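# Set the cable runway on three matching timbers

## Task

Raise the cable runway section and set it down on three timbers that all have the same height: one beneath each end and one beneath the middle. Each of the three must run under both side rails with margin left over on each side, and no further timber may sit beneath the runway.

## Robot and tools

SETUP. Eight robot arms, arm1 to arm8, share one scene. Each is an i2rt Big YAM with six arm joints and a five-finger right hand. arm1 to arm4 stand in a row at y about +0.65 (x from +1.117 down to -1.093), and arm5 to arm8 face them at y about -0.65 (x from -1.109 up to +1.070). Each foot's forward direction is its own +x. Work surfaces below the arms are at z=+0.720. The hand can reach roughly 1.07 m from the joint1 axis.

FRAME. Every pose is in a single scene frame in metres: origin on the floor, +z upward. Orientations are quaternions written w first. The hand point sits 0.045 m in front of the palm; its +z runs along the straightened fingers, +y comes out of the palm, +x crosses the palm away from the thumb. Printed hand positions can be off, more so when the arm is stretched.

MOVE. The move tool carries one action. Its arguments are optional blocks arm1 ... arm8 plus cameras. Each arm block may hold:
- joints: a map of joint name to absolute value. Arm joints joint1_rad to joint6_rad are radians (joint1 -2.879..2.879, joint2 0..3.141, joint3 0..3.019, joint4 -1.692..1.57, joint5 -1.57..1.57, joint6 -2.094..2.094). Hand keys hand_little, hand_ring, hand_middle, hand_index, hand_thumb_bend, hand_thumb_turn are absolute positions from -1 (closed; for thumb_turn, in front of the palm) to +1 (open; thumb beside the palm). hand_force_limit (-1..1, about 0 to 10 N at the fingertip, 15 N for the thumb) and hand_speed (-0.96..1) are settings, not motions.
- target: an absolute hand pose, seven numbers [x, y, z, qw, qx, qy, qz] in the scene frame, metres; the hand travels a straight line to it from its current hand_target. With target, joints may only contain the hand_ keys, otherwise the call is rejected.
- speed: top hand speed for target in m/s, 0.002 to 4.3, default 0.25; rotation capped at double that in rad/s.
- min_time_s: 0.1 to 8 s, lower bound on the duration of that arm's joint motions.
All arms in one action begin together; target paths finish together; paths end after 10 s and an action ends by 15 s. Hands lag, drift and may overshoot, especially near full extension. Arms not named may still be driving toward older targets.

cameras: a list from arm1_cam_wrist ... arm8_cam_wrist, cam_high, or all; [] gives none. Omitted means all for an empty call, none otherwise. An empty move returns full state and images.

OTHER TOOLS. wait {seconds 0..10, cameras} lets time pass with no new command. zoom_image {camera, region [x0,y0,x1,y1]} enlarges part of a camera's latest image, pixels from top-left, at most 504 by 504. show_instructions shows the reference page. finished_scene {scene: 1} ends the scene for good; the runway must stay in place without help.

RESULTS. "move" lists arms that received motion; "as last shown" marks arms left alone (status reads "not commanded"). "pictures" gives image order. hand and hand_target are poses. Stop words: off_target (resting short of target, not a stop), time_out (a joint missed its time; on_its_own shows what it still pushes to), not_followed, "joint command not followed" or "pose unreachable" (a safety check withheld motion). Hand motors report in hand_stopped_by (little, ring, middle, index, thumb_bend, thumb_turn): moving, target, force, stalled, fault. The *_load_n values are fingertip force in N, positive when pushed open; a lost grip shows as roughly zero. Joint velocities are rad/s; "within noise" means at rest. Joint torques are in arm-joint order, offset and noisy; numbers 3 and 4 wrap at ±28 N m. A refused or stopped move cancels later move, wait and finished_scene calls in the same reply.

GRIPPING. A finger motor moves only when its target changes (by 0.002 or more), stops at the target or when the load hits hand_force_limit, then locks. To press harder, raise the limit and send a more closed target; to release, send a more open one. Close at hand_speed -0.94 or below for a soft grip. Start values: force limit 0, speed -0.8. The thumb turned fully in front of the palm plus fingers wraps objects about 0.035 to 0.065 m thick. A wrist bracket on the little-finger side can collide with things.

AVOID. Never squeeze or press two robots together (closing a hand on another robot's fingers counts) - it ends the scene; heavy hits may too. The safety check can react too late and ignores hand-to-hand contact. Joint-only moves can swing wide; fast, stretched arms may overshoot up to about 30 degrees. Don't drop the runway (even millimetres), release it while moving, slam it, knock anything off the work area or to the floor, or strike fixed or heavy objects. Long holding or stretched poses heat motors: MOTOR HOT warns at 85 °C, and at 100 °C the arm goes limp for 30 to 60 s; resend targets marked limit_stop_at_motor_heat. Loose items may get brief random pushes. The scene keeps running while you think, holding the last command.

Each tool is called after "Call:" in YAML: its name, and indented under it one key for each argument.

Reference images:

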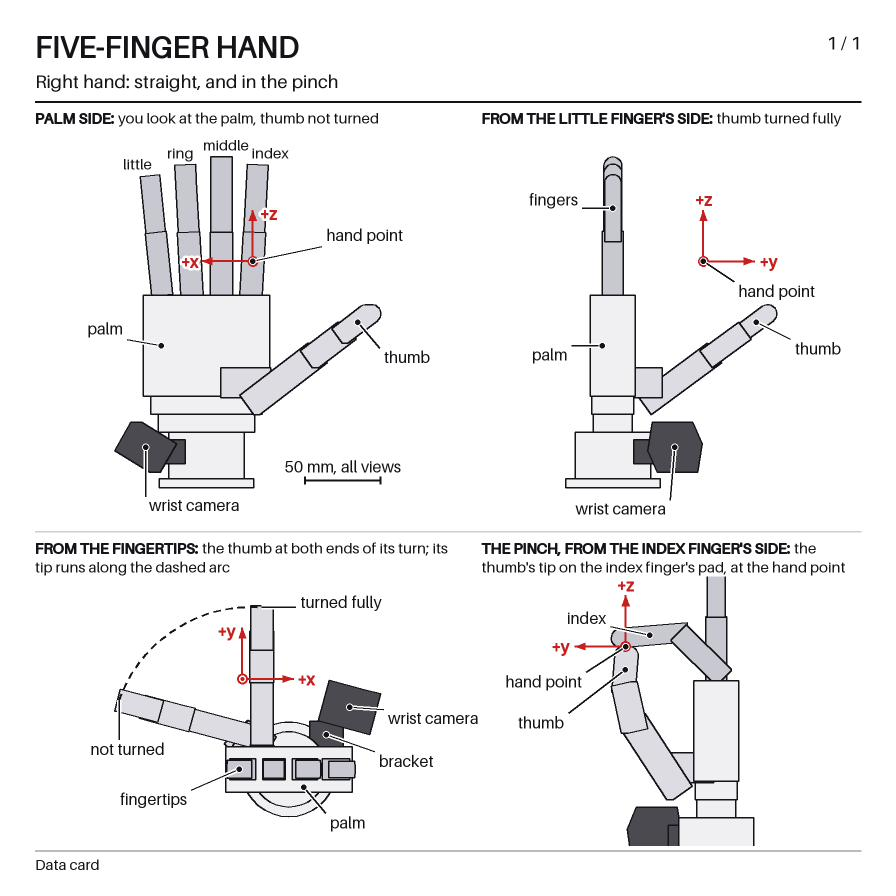

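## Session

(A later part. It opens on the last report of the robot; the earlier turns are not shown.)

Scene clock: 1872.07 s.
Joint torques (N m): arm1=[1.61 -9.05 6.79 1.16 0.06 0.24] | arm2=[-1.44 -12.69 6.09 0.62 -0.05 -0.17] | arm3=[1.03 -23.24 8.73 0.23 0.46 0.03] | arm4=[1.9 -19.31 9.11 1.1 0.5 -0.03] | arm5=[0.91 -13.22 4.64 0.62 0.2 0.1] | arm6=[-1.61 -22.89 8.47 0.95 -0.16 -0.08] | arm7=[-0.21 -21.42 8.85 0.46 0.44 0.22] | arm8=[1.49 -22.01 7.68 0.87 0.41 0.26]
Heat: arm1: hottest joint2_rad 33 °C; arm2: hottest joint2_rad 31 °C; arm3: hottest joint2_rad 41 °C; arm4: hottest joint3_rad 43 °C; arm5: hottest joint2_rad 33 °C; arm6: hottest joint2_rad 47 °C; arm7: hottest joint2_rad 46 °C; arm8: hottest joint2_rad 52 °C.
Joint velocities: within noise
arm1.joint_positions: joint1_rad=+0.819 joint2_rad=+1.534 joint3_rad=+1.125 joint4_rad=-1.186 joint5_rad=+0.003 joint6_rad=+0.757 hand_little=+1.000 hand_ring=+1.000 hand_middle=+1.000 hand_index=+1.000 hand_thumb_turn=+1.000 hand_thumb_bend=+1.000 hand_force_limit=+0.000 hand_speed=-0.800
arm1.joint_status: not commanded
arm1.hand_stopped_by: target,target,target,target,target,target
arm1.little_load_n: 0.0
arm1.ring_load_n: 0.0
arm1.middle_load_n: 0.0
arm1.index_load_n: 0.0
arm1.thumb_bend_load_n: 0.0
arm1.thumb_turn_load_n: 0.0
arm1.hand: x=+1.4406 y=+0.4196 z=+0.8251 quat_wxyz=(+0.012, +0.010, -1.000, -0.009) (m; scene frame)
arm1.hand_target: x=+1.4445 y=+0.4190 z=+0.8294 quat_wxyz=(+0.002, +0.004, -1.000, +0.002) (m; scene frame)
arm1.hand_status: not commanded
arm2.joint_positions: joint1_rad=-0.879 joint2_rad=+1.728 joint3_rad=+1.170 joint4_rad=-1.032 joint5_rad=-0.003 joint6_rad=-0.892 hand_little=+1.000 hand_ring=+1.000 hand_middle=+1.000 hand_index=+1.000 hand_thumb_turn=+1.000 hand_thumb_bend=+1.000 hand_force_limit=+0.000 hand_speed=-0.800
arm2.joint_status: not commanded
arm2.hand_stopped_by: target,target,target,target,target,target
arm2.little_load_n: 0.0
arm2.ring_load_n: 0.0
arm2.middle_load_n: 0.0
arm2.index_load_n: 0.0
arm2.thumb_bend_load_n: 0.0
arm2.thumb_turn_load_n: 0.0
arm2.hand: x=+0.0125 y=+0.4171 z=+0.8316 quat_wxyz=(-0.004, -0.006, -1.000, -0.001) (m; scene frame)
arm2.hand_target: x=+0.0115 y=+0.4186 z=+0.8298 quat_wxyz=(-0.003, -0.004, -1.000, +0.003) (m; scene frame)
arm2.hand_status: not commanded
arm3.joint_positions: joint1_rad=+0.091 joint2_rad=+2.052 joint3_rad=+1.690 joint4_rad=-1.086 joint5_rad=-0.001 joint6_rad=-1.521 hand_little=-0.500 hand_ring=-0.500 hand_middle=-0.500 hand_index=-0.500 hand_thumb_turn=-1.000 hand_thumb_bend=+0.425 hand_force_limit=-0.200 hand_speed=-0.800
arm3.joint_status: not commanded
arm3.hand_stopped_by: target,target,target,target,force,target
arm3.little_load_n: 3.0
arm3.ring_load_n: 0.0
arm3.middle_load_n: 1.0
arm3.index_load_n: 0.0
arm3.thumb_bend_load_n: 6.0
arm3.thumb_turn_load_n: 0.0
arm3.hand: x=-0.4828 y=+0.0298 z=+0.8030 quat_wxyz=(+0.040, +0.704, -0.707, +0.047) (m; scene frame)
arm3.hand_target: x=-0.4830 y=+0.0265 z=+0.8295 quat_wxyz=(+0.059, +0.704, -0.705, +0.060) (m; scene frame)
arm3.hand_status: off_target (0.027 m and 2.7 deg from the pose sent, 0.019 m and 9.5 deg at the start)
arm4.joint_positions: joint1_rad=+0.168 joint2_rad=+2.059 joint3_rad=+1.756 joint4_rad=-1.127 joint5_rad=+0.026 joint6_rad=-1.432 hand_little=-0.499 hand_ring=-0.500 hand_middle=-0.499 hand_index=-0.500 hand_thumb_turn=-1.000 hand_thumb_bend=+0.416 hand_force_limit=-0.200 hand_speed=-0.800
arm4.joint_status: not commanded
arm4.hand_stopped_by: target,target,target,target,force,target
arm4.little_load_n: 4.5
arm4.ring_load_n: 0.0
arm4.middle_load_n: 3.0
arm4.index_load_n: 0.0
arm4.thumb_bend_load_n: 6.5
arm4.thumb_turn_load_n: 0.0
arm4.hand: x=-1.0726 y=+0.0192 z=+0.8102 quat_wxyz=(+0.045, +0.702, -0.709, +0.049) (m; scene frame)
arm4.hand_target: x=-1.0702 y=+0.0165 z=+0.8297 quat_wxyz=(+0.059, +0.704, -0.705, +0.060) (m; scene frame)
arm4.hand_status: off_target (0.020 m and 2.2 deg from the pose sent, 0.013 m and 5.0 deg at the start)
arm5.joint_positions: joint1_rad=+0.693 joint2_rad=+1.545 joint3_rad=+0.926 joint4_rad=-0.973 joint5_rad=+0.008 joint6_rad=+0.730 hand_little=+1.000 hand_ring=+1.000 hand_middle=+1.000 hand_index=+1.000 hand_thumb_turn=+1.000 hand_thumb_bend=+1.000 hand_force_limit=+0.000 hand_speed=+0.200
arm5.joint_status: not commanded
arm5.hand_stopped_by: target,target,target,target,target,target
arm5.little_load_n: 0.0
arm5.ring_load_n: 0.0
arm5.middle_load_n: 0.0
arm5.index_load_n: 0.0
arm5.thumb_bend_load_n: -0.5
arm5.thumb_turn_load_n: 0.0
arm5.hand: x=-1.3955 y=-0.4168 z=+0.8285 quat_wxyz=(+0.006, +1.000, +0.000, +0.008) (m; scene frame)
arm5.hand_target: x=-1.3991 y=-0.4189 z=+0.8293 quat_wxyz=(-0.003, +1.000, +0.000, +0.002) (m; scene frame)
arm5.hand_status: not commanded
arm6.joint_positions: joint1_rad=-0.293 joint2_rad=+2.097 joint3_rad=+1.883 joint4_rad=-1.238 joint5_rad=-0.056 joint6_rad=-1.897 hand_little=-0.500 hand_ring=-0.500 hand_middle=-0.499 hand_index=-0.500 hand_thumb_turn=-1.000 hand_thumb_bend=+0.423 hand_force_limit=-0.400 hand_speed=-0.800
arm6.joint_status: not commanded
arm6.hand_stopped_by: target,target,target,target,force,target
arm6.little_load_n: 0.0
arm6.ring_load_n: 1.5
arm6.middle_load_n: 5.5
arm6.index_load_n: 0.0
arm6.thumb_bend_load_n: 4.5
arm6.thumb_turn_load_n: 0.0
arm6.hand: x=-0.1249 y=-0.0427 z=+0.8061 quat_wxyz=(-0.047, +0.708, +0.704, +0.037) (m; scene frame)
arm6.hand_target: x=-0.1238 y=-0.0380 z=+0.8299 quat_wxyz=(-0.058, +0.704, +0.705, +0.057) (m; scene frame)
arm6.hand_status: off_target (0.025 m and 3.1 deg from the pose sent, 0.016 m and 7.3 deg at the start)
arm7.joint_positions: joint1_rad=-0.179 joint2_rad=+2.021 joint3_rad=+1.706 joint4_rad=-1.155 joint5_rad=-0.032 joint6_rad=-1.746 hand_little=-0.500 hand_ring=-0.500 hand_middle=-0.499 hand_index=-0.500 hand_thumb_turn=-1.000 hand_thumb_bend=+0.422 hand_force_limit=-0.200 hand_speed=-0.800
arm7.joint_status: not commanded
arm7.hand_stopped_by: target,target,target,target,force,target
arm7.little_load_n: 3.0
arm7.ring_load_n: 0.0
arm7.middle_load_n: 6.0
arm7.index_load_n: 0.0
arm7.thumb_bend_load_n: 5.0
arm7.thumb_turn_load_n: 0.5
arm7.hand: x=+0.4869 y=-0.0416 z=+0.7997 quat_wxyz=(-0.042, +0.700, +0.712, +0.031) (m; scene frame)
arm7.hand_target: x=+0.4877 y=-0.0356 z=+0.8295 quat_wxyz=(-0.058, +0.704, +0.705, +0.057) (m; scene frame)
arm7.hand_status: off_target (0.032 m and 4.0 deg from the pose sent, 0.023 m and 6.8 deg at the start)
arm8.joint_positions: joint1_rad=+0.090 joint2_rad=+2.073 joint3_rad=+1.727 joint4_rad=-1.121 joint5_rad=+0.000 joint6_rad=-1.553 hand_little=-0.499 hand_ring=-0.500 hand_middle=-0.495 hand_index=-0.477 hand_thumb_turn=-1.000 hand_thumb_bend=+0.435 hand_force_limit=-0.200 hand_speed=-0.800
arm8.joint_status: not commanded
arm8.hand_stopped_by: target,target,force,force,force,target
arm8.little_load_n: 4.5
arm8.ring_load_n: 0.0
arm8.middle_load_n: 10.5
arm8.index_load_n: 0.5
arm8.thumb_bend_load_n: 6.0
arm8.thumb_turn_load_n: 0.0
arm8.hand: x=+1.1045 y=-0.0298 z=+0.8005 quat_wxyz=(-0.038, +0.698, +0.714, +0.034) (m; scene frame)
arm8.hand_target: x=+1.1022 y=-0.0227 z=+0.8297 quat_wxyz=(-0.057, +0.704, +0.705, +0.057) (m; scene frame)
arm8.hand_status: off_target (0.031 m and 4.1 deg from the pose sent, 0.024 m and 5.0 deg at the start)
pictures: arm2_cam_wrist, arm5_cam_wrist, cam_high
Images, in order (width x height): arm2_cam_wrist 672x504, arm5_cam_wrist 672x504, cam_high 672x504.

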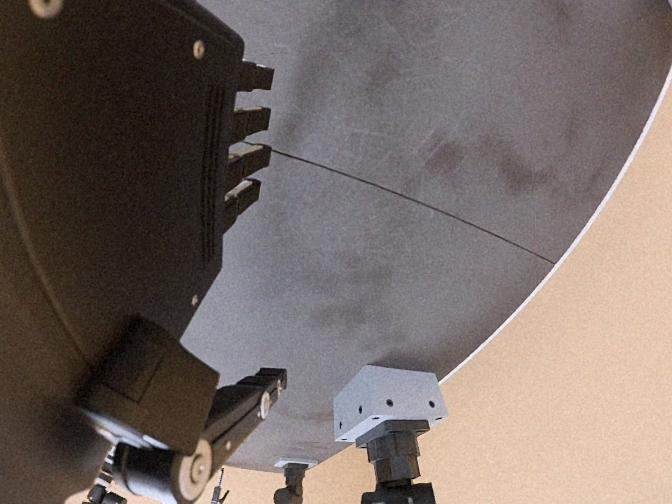

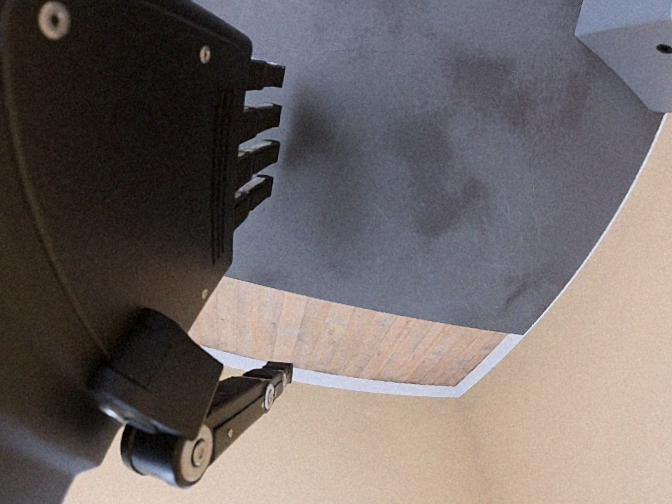

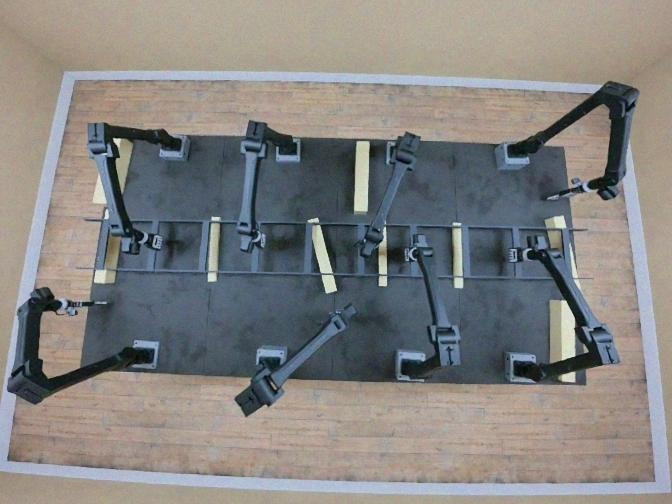

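Call:
move:
  arm8: {"joints": {"joint2_rad": 2.04, "joint3_rad": 2.075, "joint4_rad": -1.345}, "min_time_s": 3}
  arm7: {"joints": {"joint2_rad": 2.0, "joint3_rad": 2.07, "joint4_rad": -1.39}, "min_time_s": 3}
  arm6: {"joints": {"joint2_rad": 2.09, "joint3_rad": 2.245, "joint4_rad": -1.49}, "min_time_s": 3}
  arm3: {"joints": {"joint2_rad": 2.05, "joint3_rad": 2.08, "joint4_rad": -1.39}, "min_time_s": 3}
  arm4: {"joints": {"joint2_rad": 2.022, "joint3_rad": 2.065, "joint4_rad": -1.34}, "min_time_s": 3}
  arm2: {"target": [0.036, 0.33, 0.815, 0, 0, 1, 0], "speed": 0.15}
  cameras: ["cam_high"]

Scene clock: 1934.60 s.
Joint torques (N m): arm1=[1.44 -9.17 6.72 1.03 0.06 0.24] | arm2=[-0.38 -11.87 9.26 0.23 0.17 0.01] | arm3=[1.08 -30.86 18.84 -0.76 0.52 0.04] | arm4=[2.49 -26.34 18.62 -0.76 0.63 -0.02] | arm5=[0.97 -13.22 4.64 0.62 0.2 0.09] | arm6=[-1.26 -29.8 18.04 -0.09 0.35 -0.08] | arm7=[-0.15 -29.16 18.44 -0.29 0.89 0.18] | arm8=[1.49 -29.92 15.36 -0.75 0.75 0.28]
Heat: arm1: hottest joint2_rad 33 °C; arm2: hottest joint2_rad 31 °C; arm3: hottest joint2_rad 39 °C; arm4: hottest joint3_rad 42 °C; arm5: hottest joint2_rad 33 °C; arm6: hottest joint2_rad 45 °C; arm7: hottest joint2_rad 46 °C; arm8: hottest joint2_rad 50 °C.
move: arm2 off_target; arm3 time_out; arm4 time_out; arm6 time_out; arm7 time_out; arm8 time_out
Joint velocities: within noise
arm1, arm5: as last shown
arm2.joint_positions: joint1_rad=-0.720 joint2_rad=+1.814 joint3_rad=+1.246 joint4_rad=-1.029 joint5_rad=-0.003 joint6_rad=-0.754 hand_little=+1.000 hand_ring=+1.000 hand_middle=+1.000 hand_index=+1.000 hand_thumb_turn=+1.000 hand_thumb_bend=+1.000 hand_force_limit=+0.000 hand_speed=-0.800
arm2.joint_status: not commanded
arm2.hand_stopped_by: target,target,target,target,target,target
arm2.little_load_n: 0.0
arm2.ring_load_n: 0.0
arm2.middle_load_n: 0.0
arm2.index_load_n: 0.0
arm2.thumb_bend_load_n: 0.0
arm2.thumb_turn_load_n: 0.0
arm2.hand: x=+0.0433 y=+0.3435 z=+0.8171 quat_wxyz=(-0.006, +0.005, -1.000, -0.005)
arm2.hand_target: x=+0.0359 y=+0.3307 z=+0.8151 quat_wxyz=(+0.000, +0.003, -1.000, +0.000)
arm2.hand_status: off_target (0.015 m and 1.0 deg from the pose sent, 0.092 m and 0.8 deg at the start)
arm3.joint_positions: joint1_rad=+0.091 joint2_rad=+2.173 joint3_rad=+1.909 joint4_rad=-1.376 joint5_rad=-0.003 joint6_rad=-1.521 hand_little=-0.500 hand_ring=-0.500 hand_middle=-0.500 hand_index=-0.499 hand_thumb_turn=-1.000 hand_thumb_bend=+0.425 hand_force_limit=-0.200 hand_speed=-0.800
arm3.joint_status: joint3_rad time_out (moved +0.219 of +0.390); the others done
arm3.hand_stopped_by: target,target,target,target,force,target
arm3.little_load_n: 0.0
arm3.ring_load_n: 0.0
arm3.middle_load_n: 1.0
arm3.index_load_n: 8.0
arm3.thumb_bend_load_n: 6.0
arm3.thumb_turn_load_n: 0.5
arm3.on_its_own: joint3_rad reads +1.909 and still pushes toward +2.022 since a time_out
arm3.hand: x=-0.4828 y=+0.0349 z=+0.8130 quat_wxyz=(-0.025, +0.705, -0.708, -0.023)
arm3.hand_target: x=-0.4819 y=-0.0026 z=+0.9289 quat_wxyz=(+0.055, +0.705, -0.705, +0.055)
arm3.hand_status: not commanded
arm4.joint_positions: joint1_rad=+0.168 joint2_rad=+2.142 joint3_rad=+1.920 joint4_rad=-1.308 joint5_rad=+0.023 joint6_rad=-1.438 hand_little=-0.500 hand_ring=-0.499 hand_middle=-0.499 hand_index=-0.499 hand_thumb_turn=-1.000 hand_thumb_bend=+0.416 hand_force_limit=-0.200 hand_speed=-0.800
arm4.joint_status: joint3_rad time_out (moved +0.164 of +0.309); the others done
arm4.hand_stopped_by: target,target,target,target,force,target
arm4.little_load_n: 1.5
arm4.ring_load_n: 3.5
arm4.middle_load_n: 4.0
arm4.index_load_n: 4.5
arm4.thumb_bend_load_n: 6.5
arm4.thumb_turn_load_n: 0.0
arm4.on_its_own: joint3_rad reads +1.920 and still pushes toward +2.032 since a time_out
arm4.hand: x=-1.0717 y=+0.0136 z=+0.8206 quat_wxyz=(+0.013, +0.706, -0.708, +0.010)
arm4.hand_target: x=-1.0675 y=-0.0156 z=+0.9385 quat_wxyz=(+0.080, +0.703, -0.701, +0.086)
arm4.hand_status: not commanded
arm5.thumb_bend_load_n: 0.0
arm6.joint_positions: joint1_rad=-0.296 joint2_rad=+2.203 joint3_rad=+2.095 joint4_rad=-1.484 joint5_rad=-0.070 joint6_rad=-1.891 hand_little=-0.500 hand_ring=-0.500 hand_middle=-0.499 hand_index=-0.499 hand_thumb_turn=-1.000 hand_thumb_bend=+0.423 hand_force_limit=-0.400 hand_speed=-0.800
arm6.joint_status: joint3_rad time_out (moved +0.212 of +0.362); the others done
arm6.hand_stopped_by: target,target,target,target,force,target
arm6.little_load_n: 0.0
arm6.ring_load_n: 1.0
arm6.middle_load_n: 7.0
arm6.index_load_n: 5.5
arm6.thumb_bend_load_n: 3.5
arm6.thumb_turn_load_n: 0.0
arm6.on_its_own: joint3_rad reads +2.095 and still pushes toward +2.207 since a time_out
arm6.hand: x=-0.1267 y=-0.0444 z=+0.8169 quat_wxyz=(-0.022, +0.713, +0.700, -0.029)
arm6.hand_target: x=-0.1175 y=-0.0166 z=+0.9358 quat_wxyz=(-0.066, +0.705, +0.703, +0.072)
arm6.hand_status: not commanded
arm7.joint_positions: joint1_rad=-0.179 joint2_rad=+2.129 joint3_rad=+1.919 joint4_rad=-1.385 joint5_rad=-0.044 joint6_rad=-1.743 hand_little=-0.500 hand_ring=-0.500 hand_middle=-0.499 hand_index=-0.499 hand_thumb_turn=-1.000 hand_thumb_bend=+0.422 hand_force_limit=-0.200 hand_speed=-0.800
arm7.joint_status: joint3_rad time_out (moved +0.213 of +0.364); the others done
arm7.hand_stopped_by: target,target,target,target,force,target
arm7.little_load_n: 0.5
arm7.ring_load_n: 3.0
arm7.middle_load_n: 8.0
arm7.index_load_n: 10.0
arm7.thumb_bend_load_n: 4.5
arm7.thumb_turn_load_n: 0.5
arm7.on_its_own: joint3_rad reads +1.919 and still pushes toward +2.031 since a time_out
arm7.hand: x=+0.4858 y=-0.0328 z=+0.8125 quat_wxyz=(-0.011, +0.703, +0.711, -0.024)
arm7.hand_target: x=+0.4933 y=-0.0011 z=+0.9374 quat_wxyz=(-0.073, +0.702, +0.704, +0.077)
arm7.hand_status: not commanded
arm8.joint_positions: joint1_rad=+0.090 joint2_rad=+2.171 joint3_rad=+1.929 joint4_rad=-1.311 joint5_rad=-0.009 joint6_rad=-1.554 hand_little=-0.500 hand_ring=-0.499 hand_middle=-0.495 hand_index=-0.477 hand_thumb_turn=-1.000 hand_thumb_bend=+0.435 hand_force_limit=-0.200 hand_speed=-0.800
arm8.joint_status: joint3_rad time_out (moved +0.202 of +0.348); the others done
arm8.hand_stopped_by: target,target,force,force,force,target
arm8.little_load_n: 2.0
arm8.ring_load_n: 6.5
arm8.middle_load_n: 12.5
arm8.index_load_n: 4.0
arm8.thumb_bend_load_n: 6.0
arm8.thumb_turn_load_n: -0.5
arm8.on_its_own: joint3_rad reads +1.929 and still pushes toward +2.041 since a time_out
arm8.hand: x=+1.1021 y=-0.0135 z=+0.8139 quat_wxyz=(-0.010, +0.698, +0.716, +0.001)
arm8.hand_target: x=+1.1006 y=+0.0168 z=+0.9401 quat_wxyz=(-0.084, +0.702, +0.703, +0.081)
arm8.hand_status: not commanded
Images, in order (width x height): cam_high 672x504.

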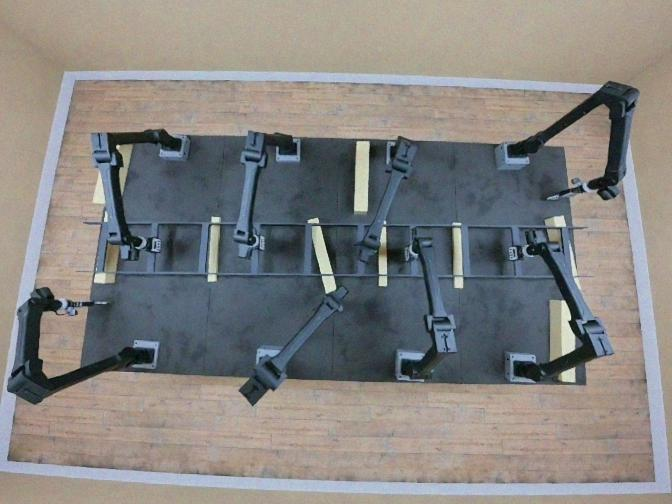

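Call:
move:
  arm2: {"target": [0.034, 0.235, 0.813, 0, 0, 1, 0], "speed": 0.12}
  cameras: ["cam_high"]

Call:
zoom_image:
  camera: "cam_high"
  region: [290, 200, 400, 300]

Scene clock: 1941.33 s.
Joint torques (N m): arm1=[1.38 -9.29 6.64 1.13 0.09 0.23] | arm2=[2.2 -13.57 10.93 0.77 -0.64 0.23] | arm3=[1.32 -30.68 18.74 -0.77 0.52 0.05] | arm4=[2.32 -26.34 18.78 -0.85 0.64 -0.01] | arm5=[0.91 -13.22 4.64 0.62 0.2 0.09] | arm6=[-1.49 -29.98 17.96 -0.09 0.35 -0.07] | arm7=[-0.21 -29.16 18.35 -0.31 0.88 0.19] | arm8=[1.49 -29.98 15.3 -0.73 0.75 0.28]
Heat: arm1: hottest joint2_rad 33 °C; arm2: hottest joint2_rad 30 °C; arm3: hottest joint2_rad 40 °C; arm4: hottest joint3_rad 43 °C; arm5: hottest joint2_rad 33 °C; arm6: hottest joint2_rad 44 °C; arm7: hottest joint2_rad 46 °C; arm8: hottest joint2_rad 51 °C.
move: arm2 off_target
Joint velocities: within noise
arm1, arm3, arm4, arm5, arm6, arm7, arm8: as last shown
arm2.joint_positions: joint1_rad=-0.644 joint2_rad=+1.974 joint3_rad=+1.488 joint4_rad=-1.133 joint5_rad=+0.023 joint6_rad=-0.666 hand_little=+1.000 hand_ring=+1.000 hand_middle=+1.000 hand_index=+1.000 hand_thumb_turn=+1.000 hand_thumb_bend=+1.000 hand_force_limit=+0.000 hand_speed=-0.800
arm2.joint_status: not commanded
arm2.hand_stopped_by: target,target,target,target,target,target
arm2.little_load_n: 0.5
arm2.ring_load_n: 0.0
arm2.middle_load_n: 0.0
arm2.index_load_n: -4.5
arm2.thumb_bend_load_n: 0.0
arm2.thumb_turn_load_n: 0.0
arm2.hand: x=+0.0288 y=+0.2719 z=+0.8176 quat_wxyz=(-0.002, -0.001, -1.000, -0.022)
arm2.hand_target: x=+0.0340 y=+0.2376 z=+0.8141 quat_wxyz=(+0.002, +0.001, -1.000, -0.002)
arm2.hand_status: off_target (0.038 m and 2.6 deg from the pose sent, 0.109 m and 1.0 deg at the start)
arm3.index_load_n: 7.5
arm3.thumb_turn_load_n: 0.0
arm3.on_its_own: joint3_rad reads +1.909 and still pushes toward +2.022 since a time_out
arm4.little_load_n: 2.0
arm4.on_its_own: joint3_rad reads +1.920 and still pushes toward +2.032 since a time_out
arm6.ring_load_n: 1.5
arm6.index_load_n: 6.0
arm6.thumb_bend_load_n: 4.0
arm6.on_its_own: joint3_rad reads +2.095 and still pushes toward +2.207 since a time_out
arm7.little_load_n: 0.0
arm7.middle_load_n: 7.5
arm7.thumb_bend_load_n: 4.0
arm7.on_its_own: joint3_rad reads +1.919 and still pushes toward +2.031 since a time_out
arm8.thumb_turn_load_n: 0.0
arm8.on_its_own: joint3_rad reads +1.929 and still pushes toward +2.041 since a time_out
Images, in order (width x height): cam_high 672x504.

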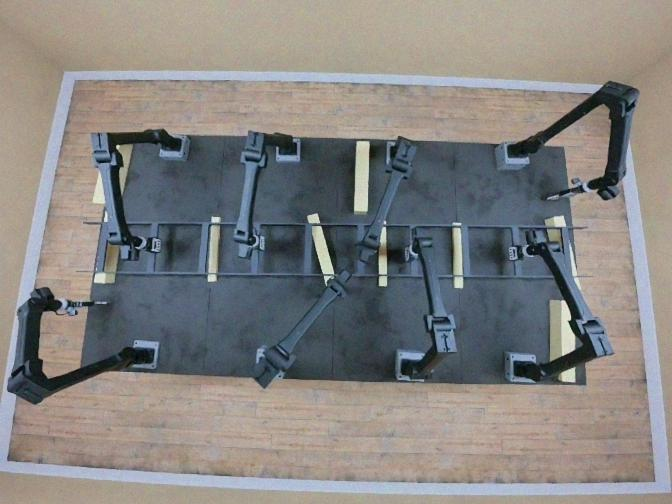

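Scaled by 4.582.

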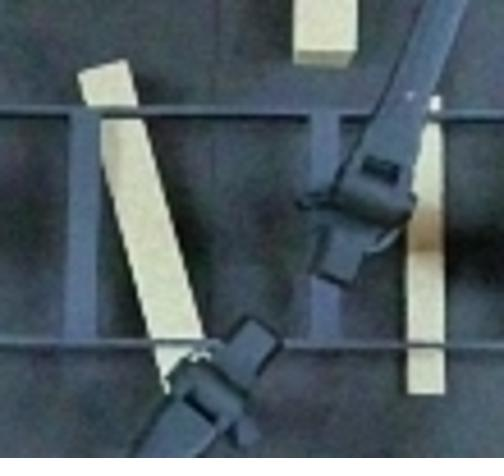

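Call:
move:
  arm2: {"target": [0.034, 0.40, 0.83, 0, 0, 1, 0], "speed": 0.2}

Call:
move:
  arm8: {"target": [1.102, -0.01, 0.825, -0.06, 0.704, 0.705, 0.06], "speed": 0.04}
  arm7: {"target": [0.487, -0.028, 0.825, -0.06, 0.704, 0.705, 0.06], "speed": 0.04}
  arm6: {"target": [-0.1255, -0.036, 0.825, -0.06, 0.704, 0.705, 0.06], "speed": 0.04}
  arm3: {"target": [-0.483, 0.029, 0.825, 0.06, 0.704, -0.705, 0.06], "speed": 0.04}
  arm4: {"target": [-1.072, 0.019, 0.825, 0.06, 0.704, -0.705, 0.06], "speed": 0.04}
  cameras: ["cam_high"]

Call:
zoom_image:
  camera: "cam_high"
  region: [290, 200, 400, 300]

Call:
zoom_image:
  camera: "cam_high"
  region: [60, 200, 170, 300]

Call:
zoom_image:
  camera: "cam_high"
  region: [510, 200, 620, 300]

Scene clock: 1956.77 s.
Joint torques (N m): arm1=[1.38 -9.29 6.67 1.06 0.07 0.24] | arm2=[-1.44 -12.51 6.13 0.51 -0.07 -0.19] | arm3=[1.32 -30.8 18.73 -0.72 0.51 0.04] | arm4=[2.2 -26.23 18.73 -0.81 0.63 -0.01] | arm5=[0.91 -13.22 4.66 0.62 0.2 0.09] | arm6=[-1.44 -29.86 17.96 -0.13 0.34 -0.06] | arm7=[-0.21 -29.16 18.33 -0.31 0.89 0.18] | arm8=[1.44 -29.92 15.3 -0.73 0.74 0.28]
Heat: arm1: hottest joint2_rad 33 °C; arm2: hottest joint3_rad 31 °C; arm3: hottest joint3_rad 42 °C; arm4: hottest joint3_rad 45 °C; arm5: hottest joint2_rad 33 °C; arm6: hottest joint3_rad 45 °C; arm7: hottest joint2_rad 46 °C; arm8: hottest joint2_rad 52 °C.
move: arm2 done
Joint velocities: within noise
arm1, arm3, arm4, arm5, arm6, arm7, arm8: as last shown
arm2.joint_positions: joint1_rad=-0.810 joint2_rad=+1.716 joint3_rad=+1.152 joint4_rad=-1.026 joint5_rad=-0.003 joint6_rad=-0.824 hand_little=+1.000 hand_ring=+1.000 hand_middle=+1.000 hand_index=+1.000 hand_thumb_turn=+1.000 hand_thumb_bend=+1.000 hand_force_limit=+0.000 hand_speed=-0.800
arm2.joint_status: not commanded
arm2.hand_stopped_by: target,target,target,target,target,target
arm2.little_load_n: 0.0
arm2.ring_load_n: 0.0
arm2.middle_load_n: 0.0
arm2.index_load_n: 0.0
arm2.thumb_bend_load_n: 0.0
arm2.thumb_turn_load_n: 0.0
arm2.hand: x=+0.0373 y=+0.3963 z=+0.8311 quat_wxyz=(-0.004, -0.005, -1.000, -0.002)
arm2.hand_target: x=+0.0356 y=+0.3984 z=+0.8296 quat_wxyz=(-0.002, -0.004, -1.000, +0.003)
arm2.hand_status: done (0.005 m and 0.8 deg from the pose sent, 0.129 m and 2.6 deg at the start)
arm3.index_load_n: 8.0
arm3.on_its_own: joint3_rad reads +1.909 and still pushes toward +2.022 since a time_out
arm4.on_its_own: joint3_rad reads +1.920 and still pushes toward +2.032 since a time_out
arm6.little_load_n: 0.5
arm6.index_load_n: 5.5
arm6.on_its_own: joint3_rad reads +2.095 and still pushes toward +2.207 since a time_out
arm7.little_load_n: 0.5
arm7.ring_load_n: 2.5
arm7.thumb_bend_load_n: 4.5
arm7.on_its_own: joint3_rad reads +1.919 and still pushes toward +2.031 since a time_out
arm8.little_load_n: 1.5
arm8.on_its_own: joint3_rad reads +1.929 and still pushes toward +2.041 since a time_out
pictures: none

Scene clock: 1960.30 s.
Joint torques (N m): arm1=[1.38 -9.17 6.71 1.05 0.05 0.23] | arm2=[-1.55 -12.75 6.12 0.54 -0.07 -0.18] | arm3=[1.14 -22.53 8.59 0.4 0.51 0.03] | arm4=[2.32 -18.49 9.09 1.37 0.39 0.03] | arm5=[0.91 -13.22 4.64 0.62 0.2 0.09] | arm6=[-1.14 -22.3 8.47 1.16 0.07 -0.11] | arm7=[0.03 -21.13 8.8 0.55 0.45 0.22] | arm8=[1.38 -22.01 7.47 0.73 0.35 0.27]
Heat: arm1: hottest joint2_rad 33 °C; arm2: hottest joint3_rad 31 °C; arm3: hottest joint2_rad 41 °C; arm4: hottest joint3_rad 45 °C; arm5: hottest joint2_rad 33 °C; arm6: hottest joint3_rad 45 °C; arm7: hottest joint2_rad 46 °C; arm8: hottest joint2_rad 52 °C.
move: arm3 off_target; arm4 off_target; arm6 off_target; arm7 off_target; arm8 off_target
Joint velocities: within noise
arm1, arm2, arm5: as last shown
arm3.joint_positions: joint1_rad=+0.091 joint2_rad=+2.041 joint3_rad=+1.673 joint4_rad=-1.081 joint5_rad=-0.003 joint6_rad=-1.521 hand_little=-0.500 hand_ring=-0.500 hand_middle=-0.500 hand_index=-0.500 hand_thumb_turn=-1.000 hand_thumb_bend=+0.425 hand_force_limit=-0.200 hand_speed=-0.800
arm3.joint_status: not commanded
arm3.hand_stopped_by: target,target,target,target,force,target
arm3.little_load_n: 2.5
arm3.ring_load_n: 0.0
arm3.middle_load_n: 1.0
arm3.index_load_n: 0.0
arm3.thumb_bend_load_n: 6.0
arm3.thumb_turn_load_n: 0.0
arm3.hand: x=-0.4828 y=+0.0346 z=+0.8031 quat_wxyz=(+0.039, +0.704, -0.707, +0.047)
arm3.hand_target: x=-0.4831 y=+0.0313 z=+0.8248 quat_wxyz=(+0.057, +0.704, -0.705, +0.057)
arm3.hand_status: off_target (0.023 m and 2.9 deg from the pose sent, 0.013 m and 13.7 deg at the start; pose on its path clipped on 19 of 106 steps)
arm4.joint_positions: joint1_rad=+0.168 joint2_rad=+2.048 joint3_rad=+1.735 joint4_rad=-1.124 joint5_rad=+0.030 joint6_rad=-1.432 hand_little=-0.500 hand_ring=-0.500 hand_middle=-0.499 hand_index=-0.500 hand_thumb_turn=-1.000 hand_thumb_bend=+0.416 hand_force_limit=-0.200 hand_speed=-0.800
arm4.joint_status: not commanded
arm4.hand_stopped_by: target,target,target,target,force,target
arm4.little_load_n: 1.5
arm4.ring_load_n: 0.0
arm4.middle_load_n: 2.5
arm4.index_load_n: 0.5
arm4.thumb_bend_load_n: 6.5
arm4.thumb_turn_load_n: 0.0
arm4.hand: x=-1.0743 y=+0.0257 z=+0.8095 quat_wxyz=(+0.044, +0.702, -0.709, +0.045)
arm4.hand_target: x=-1.0721 y=+0.0216 z=+0.8249 quat_wxyz=(+0.057, +0.702, -0.707, +0.057)
arm4.hand_status: off_target (0.017 m and 2.6 deg from the pose sent, 0.007 m and 7.8 deg at the start; pose on its path clipped on 18 of 105 steps)
arm6.joint_positions: joint1_rad=-0.296 joint2_rad=+2.092 joint3_rad=+1.871 joint4_rad=-1.223 joint5_rad=-0.056 joint6_rad=-1.894 hand_little=-0.500 hand_ring=-0.500 hand_middle=-0.499 hand_index=-0.500 hand_thumb_turn=-1.000 hand_thumb_bend=+0.423 hand_force_limit=-0.400 hand_speed=-0.800
arm6.joint_status: not commanded
arm6.hand_stopped_by: target,target,target,target,force,target
arm6.little_load_n: 0.0
arm6.ring_load_n: 0.5
arm6.middle_load_n: 5.5
arm6.index_load_n: 0.0
arm6.thumb_bend_load_n: 4.5
arm6.thumb_turn_load_n: 0.0
arm6.hand: x=-0.1233 y=-0.0434 z=+0.8052 quat_wxyz=(-0.049, +0.710, +0.702, +0.041)
arm6.hand_target: x=-0.1242 y=-0.0365 z=+0.8251 quat_wxyz=(-0.057, +0.703, +0.706, +0.061)
arm6.hand_status: off_target (0.021 m and 2.7 deg from the pose sent, 0.012 m and 11.1 deg at the start; pose on its path clipped on 20 of 106 steps)
arm7.joint_positions: joint1_rad=-0.179 joint2_rad=+2.031 joint3_rad=+1.720 joint4_rad=-1.146 joint5_rad=-0.030 joint6_rad=-1.743 hand_little=-0.500 hand_ring=-0.500 hand_middle=-0.499 hand_index=-0.500 hand_thumb_turn=-1.000 hand_thumb_bend=+0.422 hand_force_limit=-0.200 hand_speed=-0.800
arm7.joint_status: not commanded
arm7.hand_stopped_by: target,target,target,target,force,target
arm7.little_load_n: 2.0
arm7.ring_load_n: 0.5
arm7.middle_load_n: 6.0
arm7.index_load_n: 0.5
arm7.thumb_bend_load_n: 5.0
arm7.thumb_turn_load_n: 0.5
arm7.hand: x=+0.4882 y=-0.0349 z=+0.7988 quat_wxyz=(-0.045, +0.701, +0.711, +0.037)
arm7.hand_target: x=+0.4872 y=-0.0284 z=+0.8246 quat_wxyz=(-0.059, +0.704, +0.705, +0.060)
arm7.hand_status: off_target (0.027 m and 3.2 deg from the pose sent, 0.013 m and 11.1 deg at the start; pose on its path clipped on 26 of 106 steps)
arm8.joint_positions: joint1_rad=+0.090 joint2_rad=+2.099 joint3_rad=+1.769 joint4_rad=-1.121 joint5_rad=+0.002 joint6_rad=-1.553 hand_little=-0.500 hand_ring=-0.500 hand_middle=-0.495 hand_index=-0.477 hand_thumb_turn=-1.000 hand_thumb_bend=+0.435 hand_force_limit=-0.200 hand_speed=-0.800
arm8.joint_status: not commanded
arm8.hand_stopped_by: target,target,force,force,force,target
arm8.little_load_n: 3.5
arm8.ring_load_n: 0.5
arm8.middle_load_n: 10.5
arm8.index_load_n: 0.0
arm8.thumb_bend_load_n: 6.0
arm8.thumb_turn_load_n: 0.0
arm8.hand: x=+1.1042 y=-0.0160 z=+0.7996 quat_wxyz=(-0.043, +0.698, +0.714, +0.040)
arm8.hand_target: x=+1.1020 y=-0.0119 z=+0.8248 quat_wxyz=(-0.058, +0.705, +0.705, +0.058)
arm8.hand_status: off_target (0.026 m and 3.3 deg from the pose sent, 0.012 m and 9.0 deg at the start; pose on its path clipped on 27 of 106 steps)
Images, in order (width x height): cam_high 672x504.

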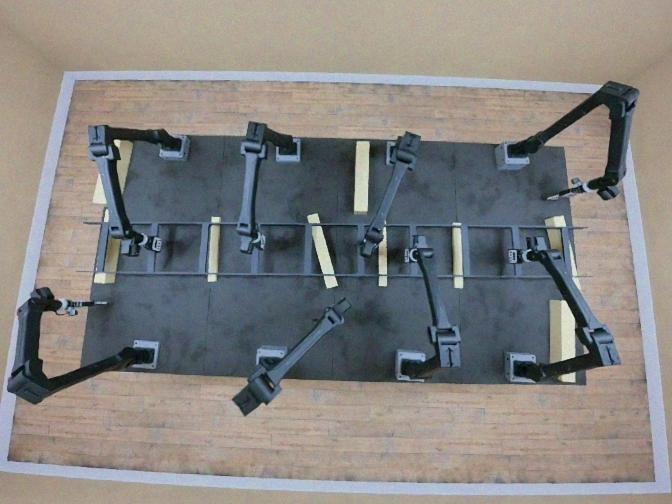

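Scaled by 4.582.

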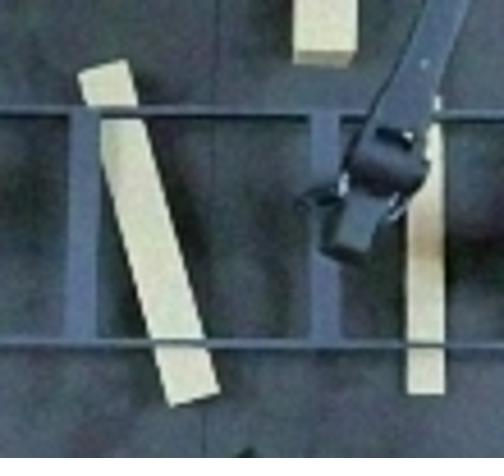

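Scaled by 4.582.

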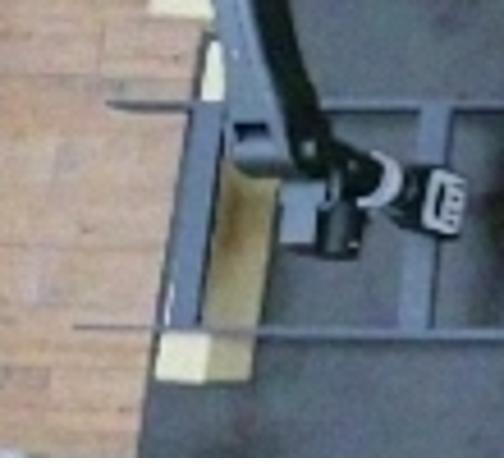

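Scaled by 4.582.

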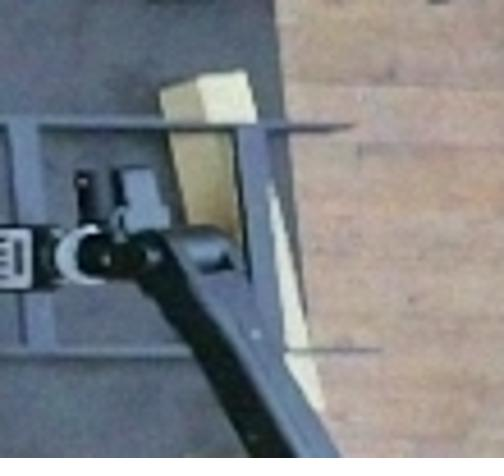

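Call:
move:
  arm8: {"joints": {"hand_little": 1, "hand_ring": 1, "hand_middle": 1, "hand_index": 1, "hand_thumb_bend": 1, "hand_speed": -0.4}}
  arm7: {"joints": {"hand_little": 1, "hand_ring": 1, "hand_middle": 1, "hand_index": 1, "hand_thumb_bend": 1, "hand_speed": -0.4}}
  arm6: {"joints": {"hand_little": 1, "hand_ring": 1, "hand_middle": 1, "hand_index": 1, "hand_thumb_bend": 1, "hand_speed": -0.4}}
  arm3: {"joints": {"hand_little": 1, "hand_ring": 1, "hand_middle": 1, "hand_index": 1, "hand_thumb_bend": 1, "hand_speed": -0.4}}
  arm4: {"joints": {"hand_little": 1, "hand_ring": 1, "hand_middle": 1, "hand_index": 1, "hand_thumb_bend": 1, "hand_speed": -0.4}}
  cameras: ["arm3_cam_wrist", "arm4_cam_wrist", "arm6_cam_wrist", "arm7_cam_wrist", "arm8_cam_wrist"]

Scene clock: 2073.10 s.
Joint torques (N m): arm1=[1.14 -9.35 6.67 1.06 0.06 0.25] | arm2=[-1.85 -12.81 6.16 0.57 -0.07 -0.21] | arm3=[1.32 -22.01 8.95 0.39 0.47 0.03] | arm4=[2.08 -17.61 9.26 1.52 0.24 0.01] | arm5=[0.91 -13.22 4.64 0.64 0.2 0.09] | arm6=[-1.2 -22.12 8.43 1.2 0.04 -0.11] | arm7=[-0.03 -19.78 8.92 0.61 0.35 0.22] | arm8=[1.2 -19.31 7.82 0.79 0.1 0.17]
Heat: arm1: hottest joint2_rad 33 °C; arm2: hottest joint2_rad 29 °C; arm3: hottest joint2_rad 36 °C; arm4: hottest joint3_rad 39 °C; arm5: hottest joint2_rad 33 °C; arm6: hottest joint2_rad 42 °C; arm7: hottest joint2_rad 42 °C; arm8: hottest joint2_rad 44 °C.
move: arm3 done; arm4 done; arm6 done; arm7 done; arm8 done
Joint velocities: within noise
arm1, arm2, arm5: as last shown
arm3.joint_positions: joint1_rad=+0.091 joint2_rad=+2.035 joint3_rad=+1.670 joint4_rad=-1.081 joint5_rad=-0.003 joint6_rad=-1.521 hand_little=+1.000 hand_ring=+1.000 hand_middle=+1.000 hand_index=+1.000 hand_thumb_turn=-1.000 hand_thumb_bend=+1.000 hand_force_limit=-0.200 hand_speed=-0.400
arm3.joint_status: all done
arm3.hand_stopped_by: target,target,target,target,target,target
arm3.little_load_n: 0.0
arm3.ring_load_n: 0.0
arm3.middle_load_n: 0.0
arm3.index_load_n: 0.0
arm3.thumb_bend_load_n: 0.0
arm3.thumb_turn_load_n: 0.0
arm3.hand: x=-0.4828 y=+0.0352 z=+0.8059 quat_wxyz=(+0.040, +0.704, -0.707, +0.048)
arm3.hand_target: x=-0.4831 y=+0.0312 z=+0.8249 quat_wxyz=(+0.057, +0.704, -0.705, +0.057)
arm3.hand_status: not commanded
arm4.joint_positions: joint1_rad=+0.168 joint2_rad=+2.038 joint3_rad=+1.733 joint4_rad=-1.124 joint5_rad=+0.033 joint6_rad=-1.432 hand_little=+1.000 hand_ring=+1.000 hand_middle=+1.000 hand_index=+1.000 hand_thumb_turn=-1.000 hand_thumb_bend=+1.000 hand_force_limit=-0.200 hand_speed=-0.400
arm4.joint_status: all done
arm4.hand_stopped_by: target,target,target,target,target,target
arm4.little_load_n: 0.0
arm4.ring_load_n: 0.0
arm4.middle_load_n: 0.0
arm4.index_load_n: 0.0
arm4.thumb_bend_load_n: 0.0
arm4.thumb_turn_load_n: 0.0
arm4.hand: x=-1.0750 y=+0.0256 z=+0.8145 quat_wxyz=(+0.048, +0.702, -0.709, +0.047)
arm4.hand_target: x=-1.0723 y=+0.0216 z=+0.8250 quat_wxyz=(+0.058, +0.702, -0.707, +0.057)
arm4.hand_status: not commanded
arm6.joint_positions: joint1_rad=-0.296 joint2_rad=+2.089 joint3_rad=+1.871 joint4_rad=-1.223 joint5_rad=-0.056 joint6_rad=-1.892 hand_little=+1.000 hand_ring=+1.000 hand_middle=+1.000 hand_index=+1.000 hand_thumb_turn=-1.000 hand_thumb_bend=+1.000 hand_force_limit=-0.400 hand_speed=-0.400
arm6.joint_status: all done
arm6.hand_stopped_by: target,target,target,target,target,target
arm6.little_load_n: 0.0
arm6.ring_load_n: 0.0
arm6.middle_load_n: 0.0
arm6.index_load_n: 0.0
arm6.thumb_bend_load_n: 0.0
arm6.thumb_turn_load_n: 0.0
arm6.hand: x=-0.1233 y=-0.0433 z=+0.8066 quat_wxyz=(-0.049, +0.710, +0.701, +0.042)
arm6.hand_target: x=-0.1243 y=-0.0366 z=+0.8253 quat_wxyz=(-0.057, +0.704, +0.706, +0.061)
arm6.hand_status: not commanded
arm7.joint_positions: joint1_rad=-0.179 joint2_rad=+2.016 joint3_rad=+1.719 joint4_rad=-1.146 joint5_rad=-0.029 joint6_rad=-1.743 hand_little=+1.000 hand_ring=+1.000 hand_middle=+1.000 hand_index=+1.000 hand_thumb_turn=-1.000 hand_thumb_bend=+1.000 hand_force_limit=-0.200 hand_speed=-0.400
arm7.joint_status: all done
arm7.hand_stopped_by: target,target,target,target,target,target
arm7.little_load_n: 0.0
arm7.ring_load_n: 0.0
arm7.middle_load_n: 0.0
arm7.index_load_n: 0.0
arm7.thumb_bend_load_n: 0.0
arm7.thumb_turn_load_n: 0.0
arm7.hand: x=+0.4886 y=-0.0343 z=+0.8077 quat_wxyz=(-0.049, +0.701, +0.711, +0.043)
arm7.hand_target: x=+0.4871 y=-0.0285 z=+0.8246 quat_wxyz=(-0.059, +0.704, +0.705, +0.060)
arm7.hand_status: not commanded
arm8.joint_positions: joint1_rad=+0.092 joint2_rad=+2.067 joint3_rad=+1.765 joint4_rad=-1.122 joint5_rad=+0.008 joint6_rad=-1.544 hand_little=+1.000 hand_ring=+1.000 hand_middle=+1.000 hand_index=+1.000 hand_thumb_turn=-1.000 hand_thumb_bend=+1.000 hand_force_limit=-0.200 hand_speed=-0.400
arm8.joint_status: all done
arm8.hand_stopped_by: target,target,target,target,target,target
arm8.little_load_n: 0.0
arm8.ring_load_n: 0.0
arm8.middle_load_n: 0.0
arm8.index_load_n: 0.0
arm8.thumb_bend_load_n: 0.0
arm8.thumb_turn_load_n: 0.0
arm8.hand: x=+1.1037 y=-0.0152 z=+0.8182 quat_wxyz=(-0.051, +0.700, +0.711, +0.051)
arm8.hand_target: x=+1.1023 y=-0.0124 z=+0.8247 quat_wxyz=(-0.057, +0.704, +0.705, +0.057)
arm8.hand_status: not commanded
Images, in order (width x height): arm3_cam_wrist 672x504, arm4_cam_wrist 672x504, arm6_cam_wrist 672x504, arm7_cam_wrist 672x504, arm8_cam_wrist 672x504.

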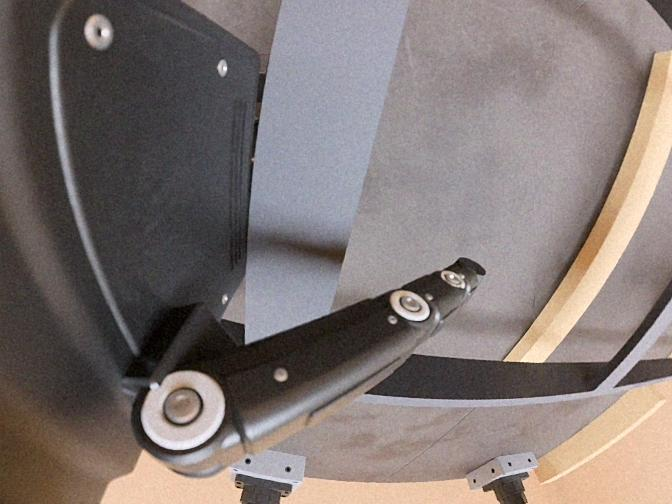

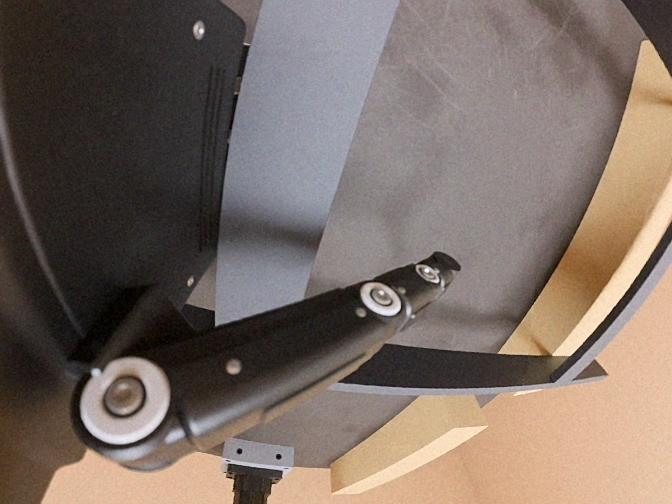

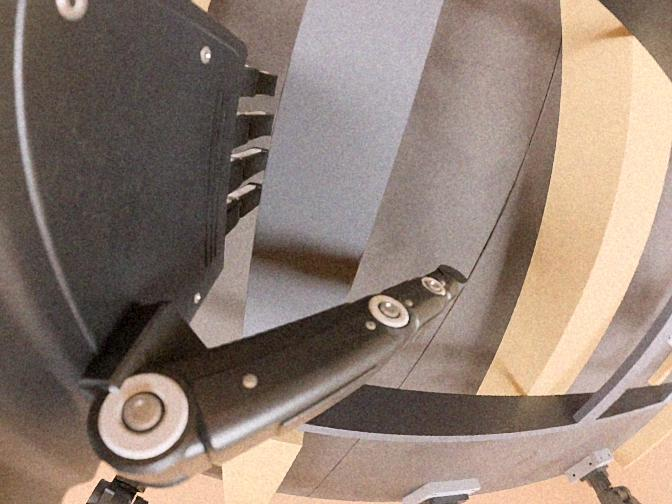

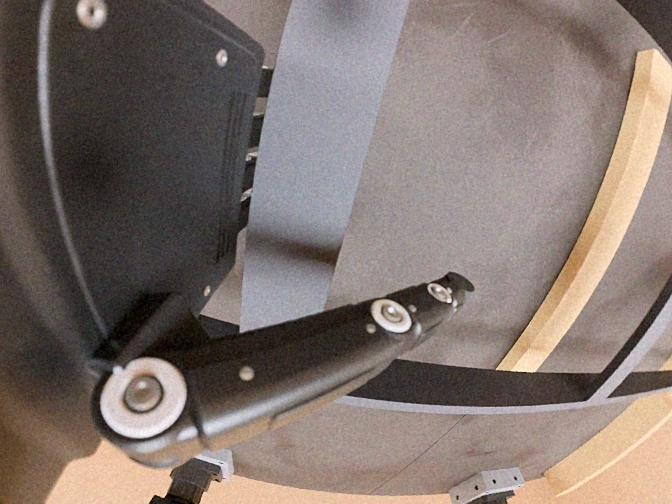

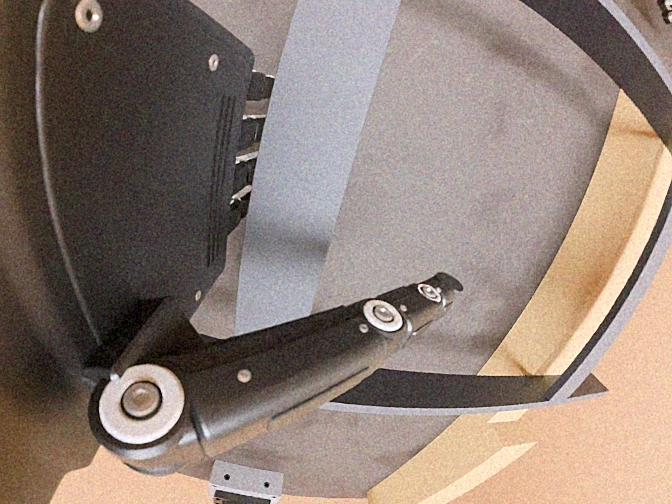

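Call:
move:
  arm8: {"target": [1.100, -0.015, 0.97, 0, 0.7071, 0.7071, 0], "speed": 0.12}
  arm7: {"target": [0.485, -0.034, 0.97, 0, 0.7071, 0.7071, 0], "speed": 0.12}
  arm6: {"target": [-0.127, -0.043, 0.97, 0, 0.7071, 0.7071, 0], "speed": 0.12}
  arm3: {"target": [-0.479, 0.035, 0.97, 0, 0.7071, -0.7071, 0], "speed": 0.12}
  arm4: {"target": [-1.071, 0.025, 0.97, 0, 0.7071, -0.7071, 0], "speed": 0.12}
  cameras: ["cam_high"]

Scene clock: 2083.10 s.
Joint torques (N m): arm1=[1.61 -9.11 6.68 0.99 0.05 0.25] | arm2=[-1.55 -12.4 6.06 0.64 -0.08 -0.17] | arm3=[1.79 -19.19 13.76 -0.59 -0.11 0.08] | arm4=[1.9 -15.85 13.08 -0.08 -0.11 -0.01] | arm5=[0.91 -13.16 4.64 0.61 0.2 0.09] | arm6=[-0.85 -19.84 12.93 -0.16 0.14 -0.05] | arm7=[0.5 -17.32 12.11 -0.46 0.39 0.24] | arm8=[1.32 -17.73 10.29 -0.2 -0.14 0.18]
Heat: arm1: hottest joint2_rad 33 °C; arm2: hottest joint2_rad 29 °C; arm3: hottest joint2_rad 35 °C; arm4: hottest joint3_rad 39 °C; arm5: hottest joint2_rad 33 °C; arm6: hottest joint2_rad 42 °C; arm7: hottest joint2_rad 43 °C; arm8: hottest joint2_rad 44 °C.
move: arm3 off_target; arm4 done; arm6 off_target; arm7 off_target; arm8 done
Joint velocities: within noise
arm1, arm2, arm5: as last shown
arm3.joint_positions: joint1_rad=+0.091 joint2_rad=+2.055 joint3_rad=+2.101 joint4_rad=-1.644 joint5_rad=+0.005 joint6_rad=-1.521 hand_little=+1.000 hand_ring=+1.000 hand_middle=+1.000 hand_index=+1.000 hand_thumb_turn=-1.000 hand_thumb_bend=+1.000 hand_force_limit=-0.200 hand_speed=-0.400
arm3.joint_status: not commanded
arm3.hand_stopped_by: target,target,target,target,target,target
arm3.little_load_n: 0.0
arm3.ring_load_n: 0.0
arm3.middle_load_n: 0.0
arm3.index_load_n: 0.0
arm3.thumb_bend_load_n: 0.0
arm3.thumb_turn_load_n: 0.0
arm3.hand: x=-0.4852 y=+0.0452 z=+0.9588 quat_wxyz=(-0.008, +0.706, -0.708, -0.011)
arm3.hand_target: x=-0.4794 y=+0.0359 z=+0.9701 quat_wxyz=(+0.001, +0.707, -0.707, -0.001)
arm3.hand_status: off_target (0.016 m and 1.5 deg from the pose sent, 0.164 m and 7.2 deg at the start)
arm4.joint_positions: joint1_rad=+0.168 joint2_rad=+2.079 joint3_rad=+2.197 joint4_rad=-1.676 joint5_rad=+0.019 joint6_rad=-1.432 hand_little=+1.000 hand_ring=+1.000 hand_middle=+1.000 hand_index=+1.000 hand_thumb_turn=-1.000 hand_thumb_bend=+1.000 hand_force_limit=-0.200 hand_speed=-0.400
arm4.joint_status: not commanded
arm4.hand_stopped_by: target,target,target,target,target,target
arm4.little_load_n: 0.0
arm4.ring_load_n: 0.0
arm4.middle_load_n: 0.0
arm4.index_load_n: -0.5
arm4.thumb_bend_load_n: 0.0
arm4.thumb_turn_load_n: 0.0
arm4.hand: x=-1.0753 y=+0.0314 z=+0.9665 quat_wxyz=(+0.003, +0.704, -0.710, +0.000)
arm4.hand_target: x=-1.0711 y=+0.0254 z=+0.9698 quat_wxyz=(+0.004, +0.707, -0.707, +0.003)
arm4.hand_status: done (0.008 m and 0.6 deg from the pose sent, 0.156 m and 7.7 deg at the start; a joint's target at an end of its range on 28 of 67 steps)
arm6.joint_positions: joint1_rad=-0.281 joint2_rad=+2.101 joint3_rad=+2.265 joint4_rad=-1.679 joint5_rad=+0.002 joint6_rad=-1.892 hand_little=+1.000 hand_ring=+1.000 hand_middle=+1.000 hand_index=+1.000 hand_thumb_turn=-1.000 hand_thumb_bend=+1.000 hand_force_limit=-0.400 hand_speed=-0.400
arm6.joint_status: not commanded
arm6.hand_stopped_by: target,target,target,target,target,target
arm6.little_load_n: 0.0
arm6.ring_load_n: 0.0
arm6.middle_load_n: 0.0
arm6.index_load_n: 0.0
arm6.thumb_bend_load_n: 0.0
arm6.thumb_turn_load_n: 0.0
arm6.hand: x=-0.1258 y=-0.0533 z=+0.9515 quat_wxyz=(-0.007, +0.707, +0.706, +0.021)
arm6.hand_target: x=-0.1274 y=-0.0444 z=+0.9695 quat_wxyz=(-0.014, +0.703, +0.710, +0.039)
arm6.hand_status: off_target (0.021 m and 2.6 deg from the pose sent, 0.163 m and 7.4 deg at the start; a joint's target at an end of its range on 36 of 67 steps)
arm7.joint_positions: joint1_rad=-0.175 joint2_rad=+2.051 joint3_rad=+2.185 joint4_rad=-1.690 joint5_rad=-0.001 joint6_rad=-1.736 hand_little=+1.000 hand_ring=+1.000 hand_middle=+1.000 hand_index=+1.000 hand_thumb_turn=-1.000 hand_thumb_bend=+1.000 hand_force_limit=-0.200 hand_speed=-0.400
arm7.joint_status: not commanded
arm7.hand_stopped_by: target,target,target,target,target,target
arm7.little_load_n: 0.0
arm7.ring_load_n: 0.0
arm7.middle_load_n: 0.0
arm7.index_load_n: 0.0
arm7.thumb_bend_load_n: 0.0
arm7.thumb_turn_load_n: 0.0
arm7.hand: x=+0.4904 y=-0.0412 z=+0.9641 quat_wxyz=(-0.005, +0.704, +0.710, +0.005)
arm7.hand_target: x=+0.4849 y=-0.0343 z=+0.9697 quat_wxyz=(-0.006, +0.706, +0.708, +0.011)
arm7.hand_status: off_target (0.011 m and 0.9 deg from the pose sent, 0.162 m and 7.5 deg at the start; a joint's target at an end of its range on 31 of 67 steps)
arm8.joint_positions: joint1_rad=+0.092 joint2_rad=+2.115 joint3_rad=+2.243 joint4_rad=-1.678 joint5_rad=+0.008 joint6_rad=-1.542 hand_little=+1.000 hand_ring=+1.000 hand_middle=+1.000 hand_index=+1.000 hand_thumb_turn=-1.000 hand_thumb_bend=+1.000 hand_force_limit=-0.200 hand_speed=-0.400
arm8.joint_status: not commanded
arm8.hand_stopped_by: target,target,target,target,target,target
arm8.little_load_n: 0.5
arm8.ring_load_n: 0.0
arm8.middle_load_n: 0.0
arm8.index_load_n: 0.0
arm8.thumb_bend_load_n: 0.0
arm8.thumb_turn_load_n: 0.0
arm8.hand: x=+1.1044 y=-0.0205 z=+0.9699 quat_wxyz=(-0.006, +0.702, +0.712, +0.008)
arm8.hand_target: x=+1.1000 y=-0.0151 z=+0.9699 quat_wxyz=(-0.007, +0.706, +0.708, +0.008)
arm8.hand_status: done (0.007 m and 1.4 deg from the pose sent, 0.152 m and 8.4 deg at the start; a joint's target at an end of its range on 30 of 67 steps)
Images, in order (width x height): cam_high 672x504.

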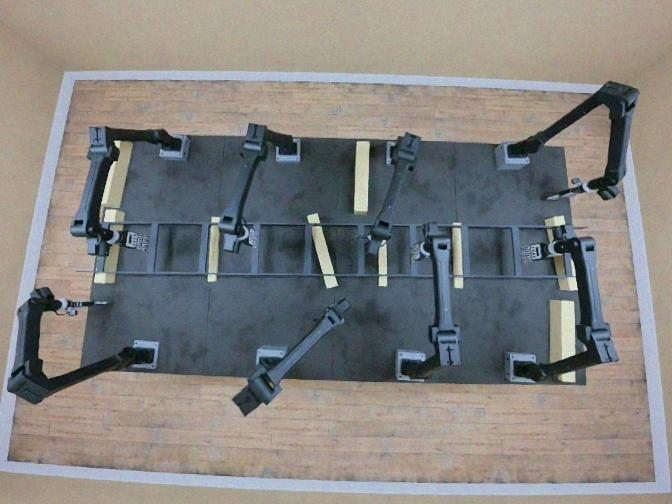

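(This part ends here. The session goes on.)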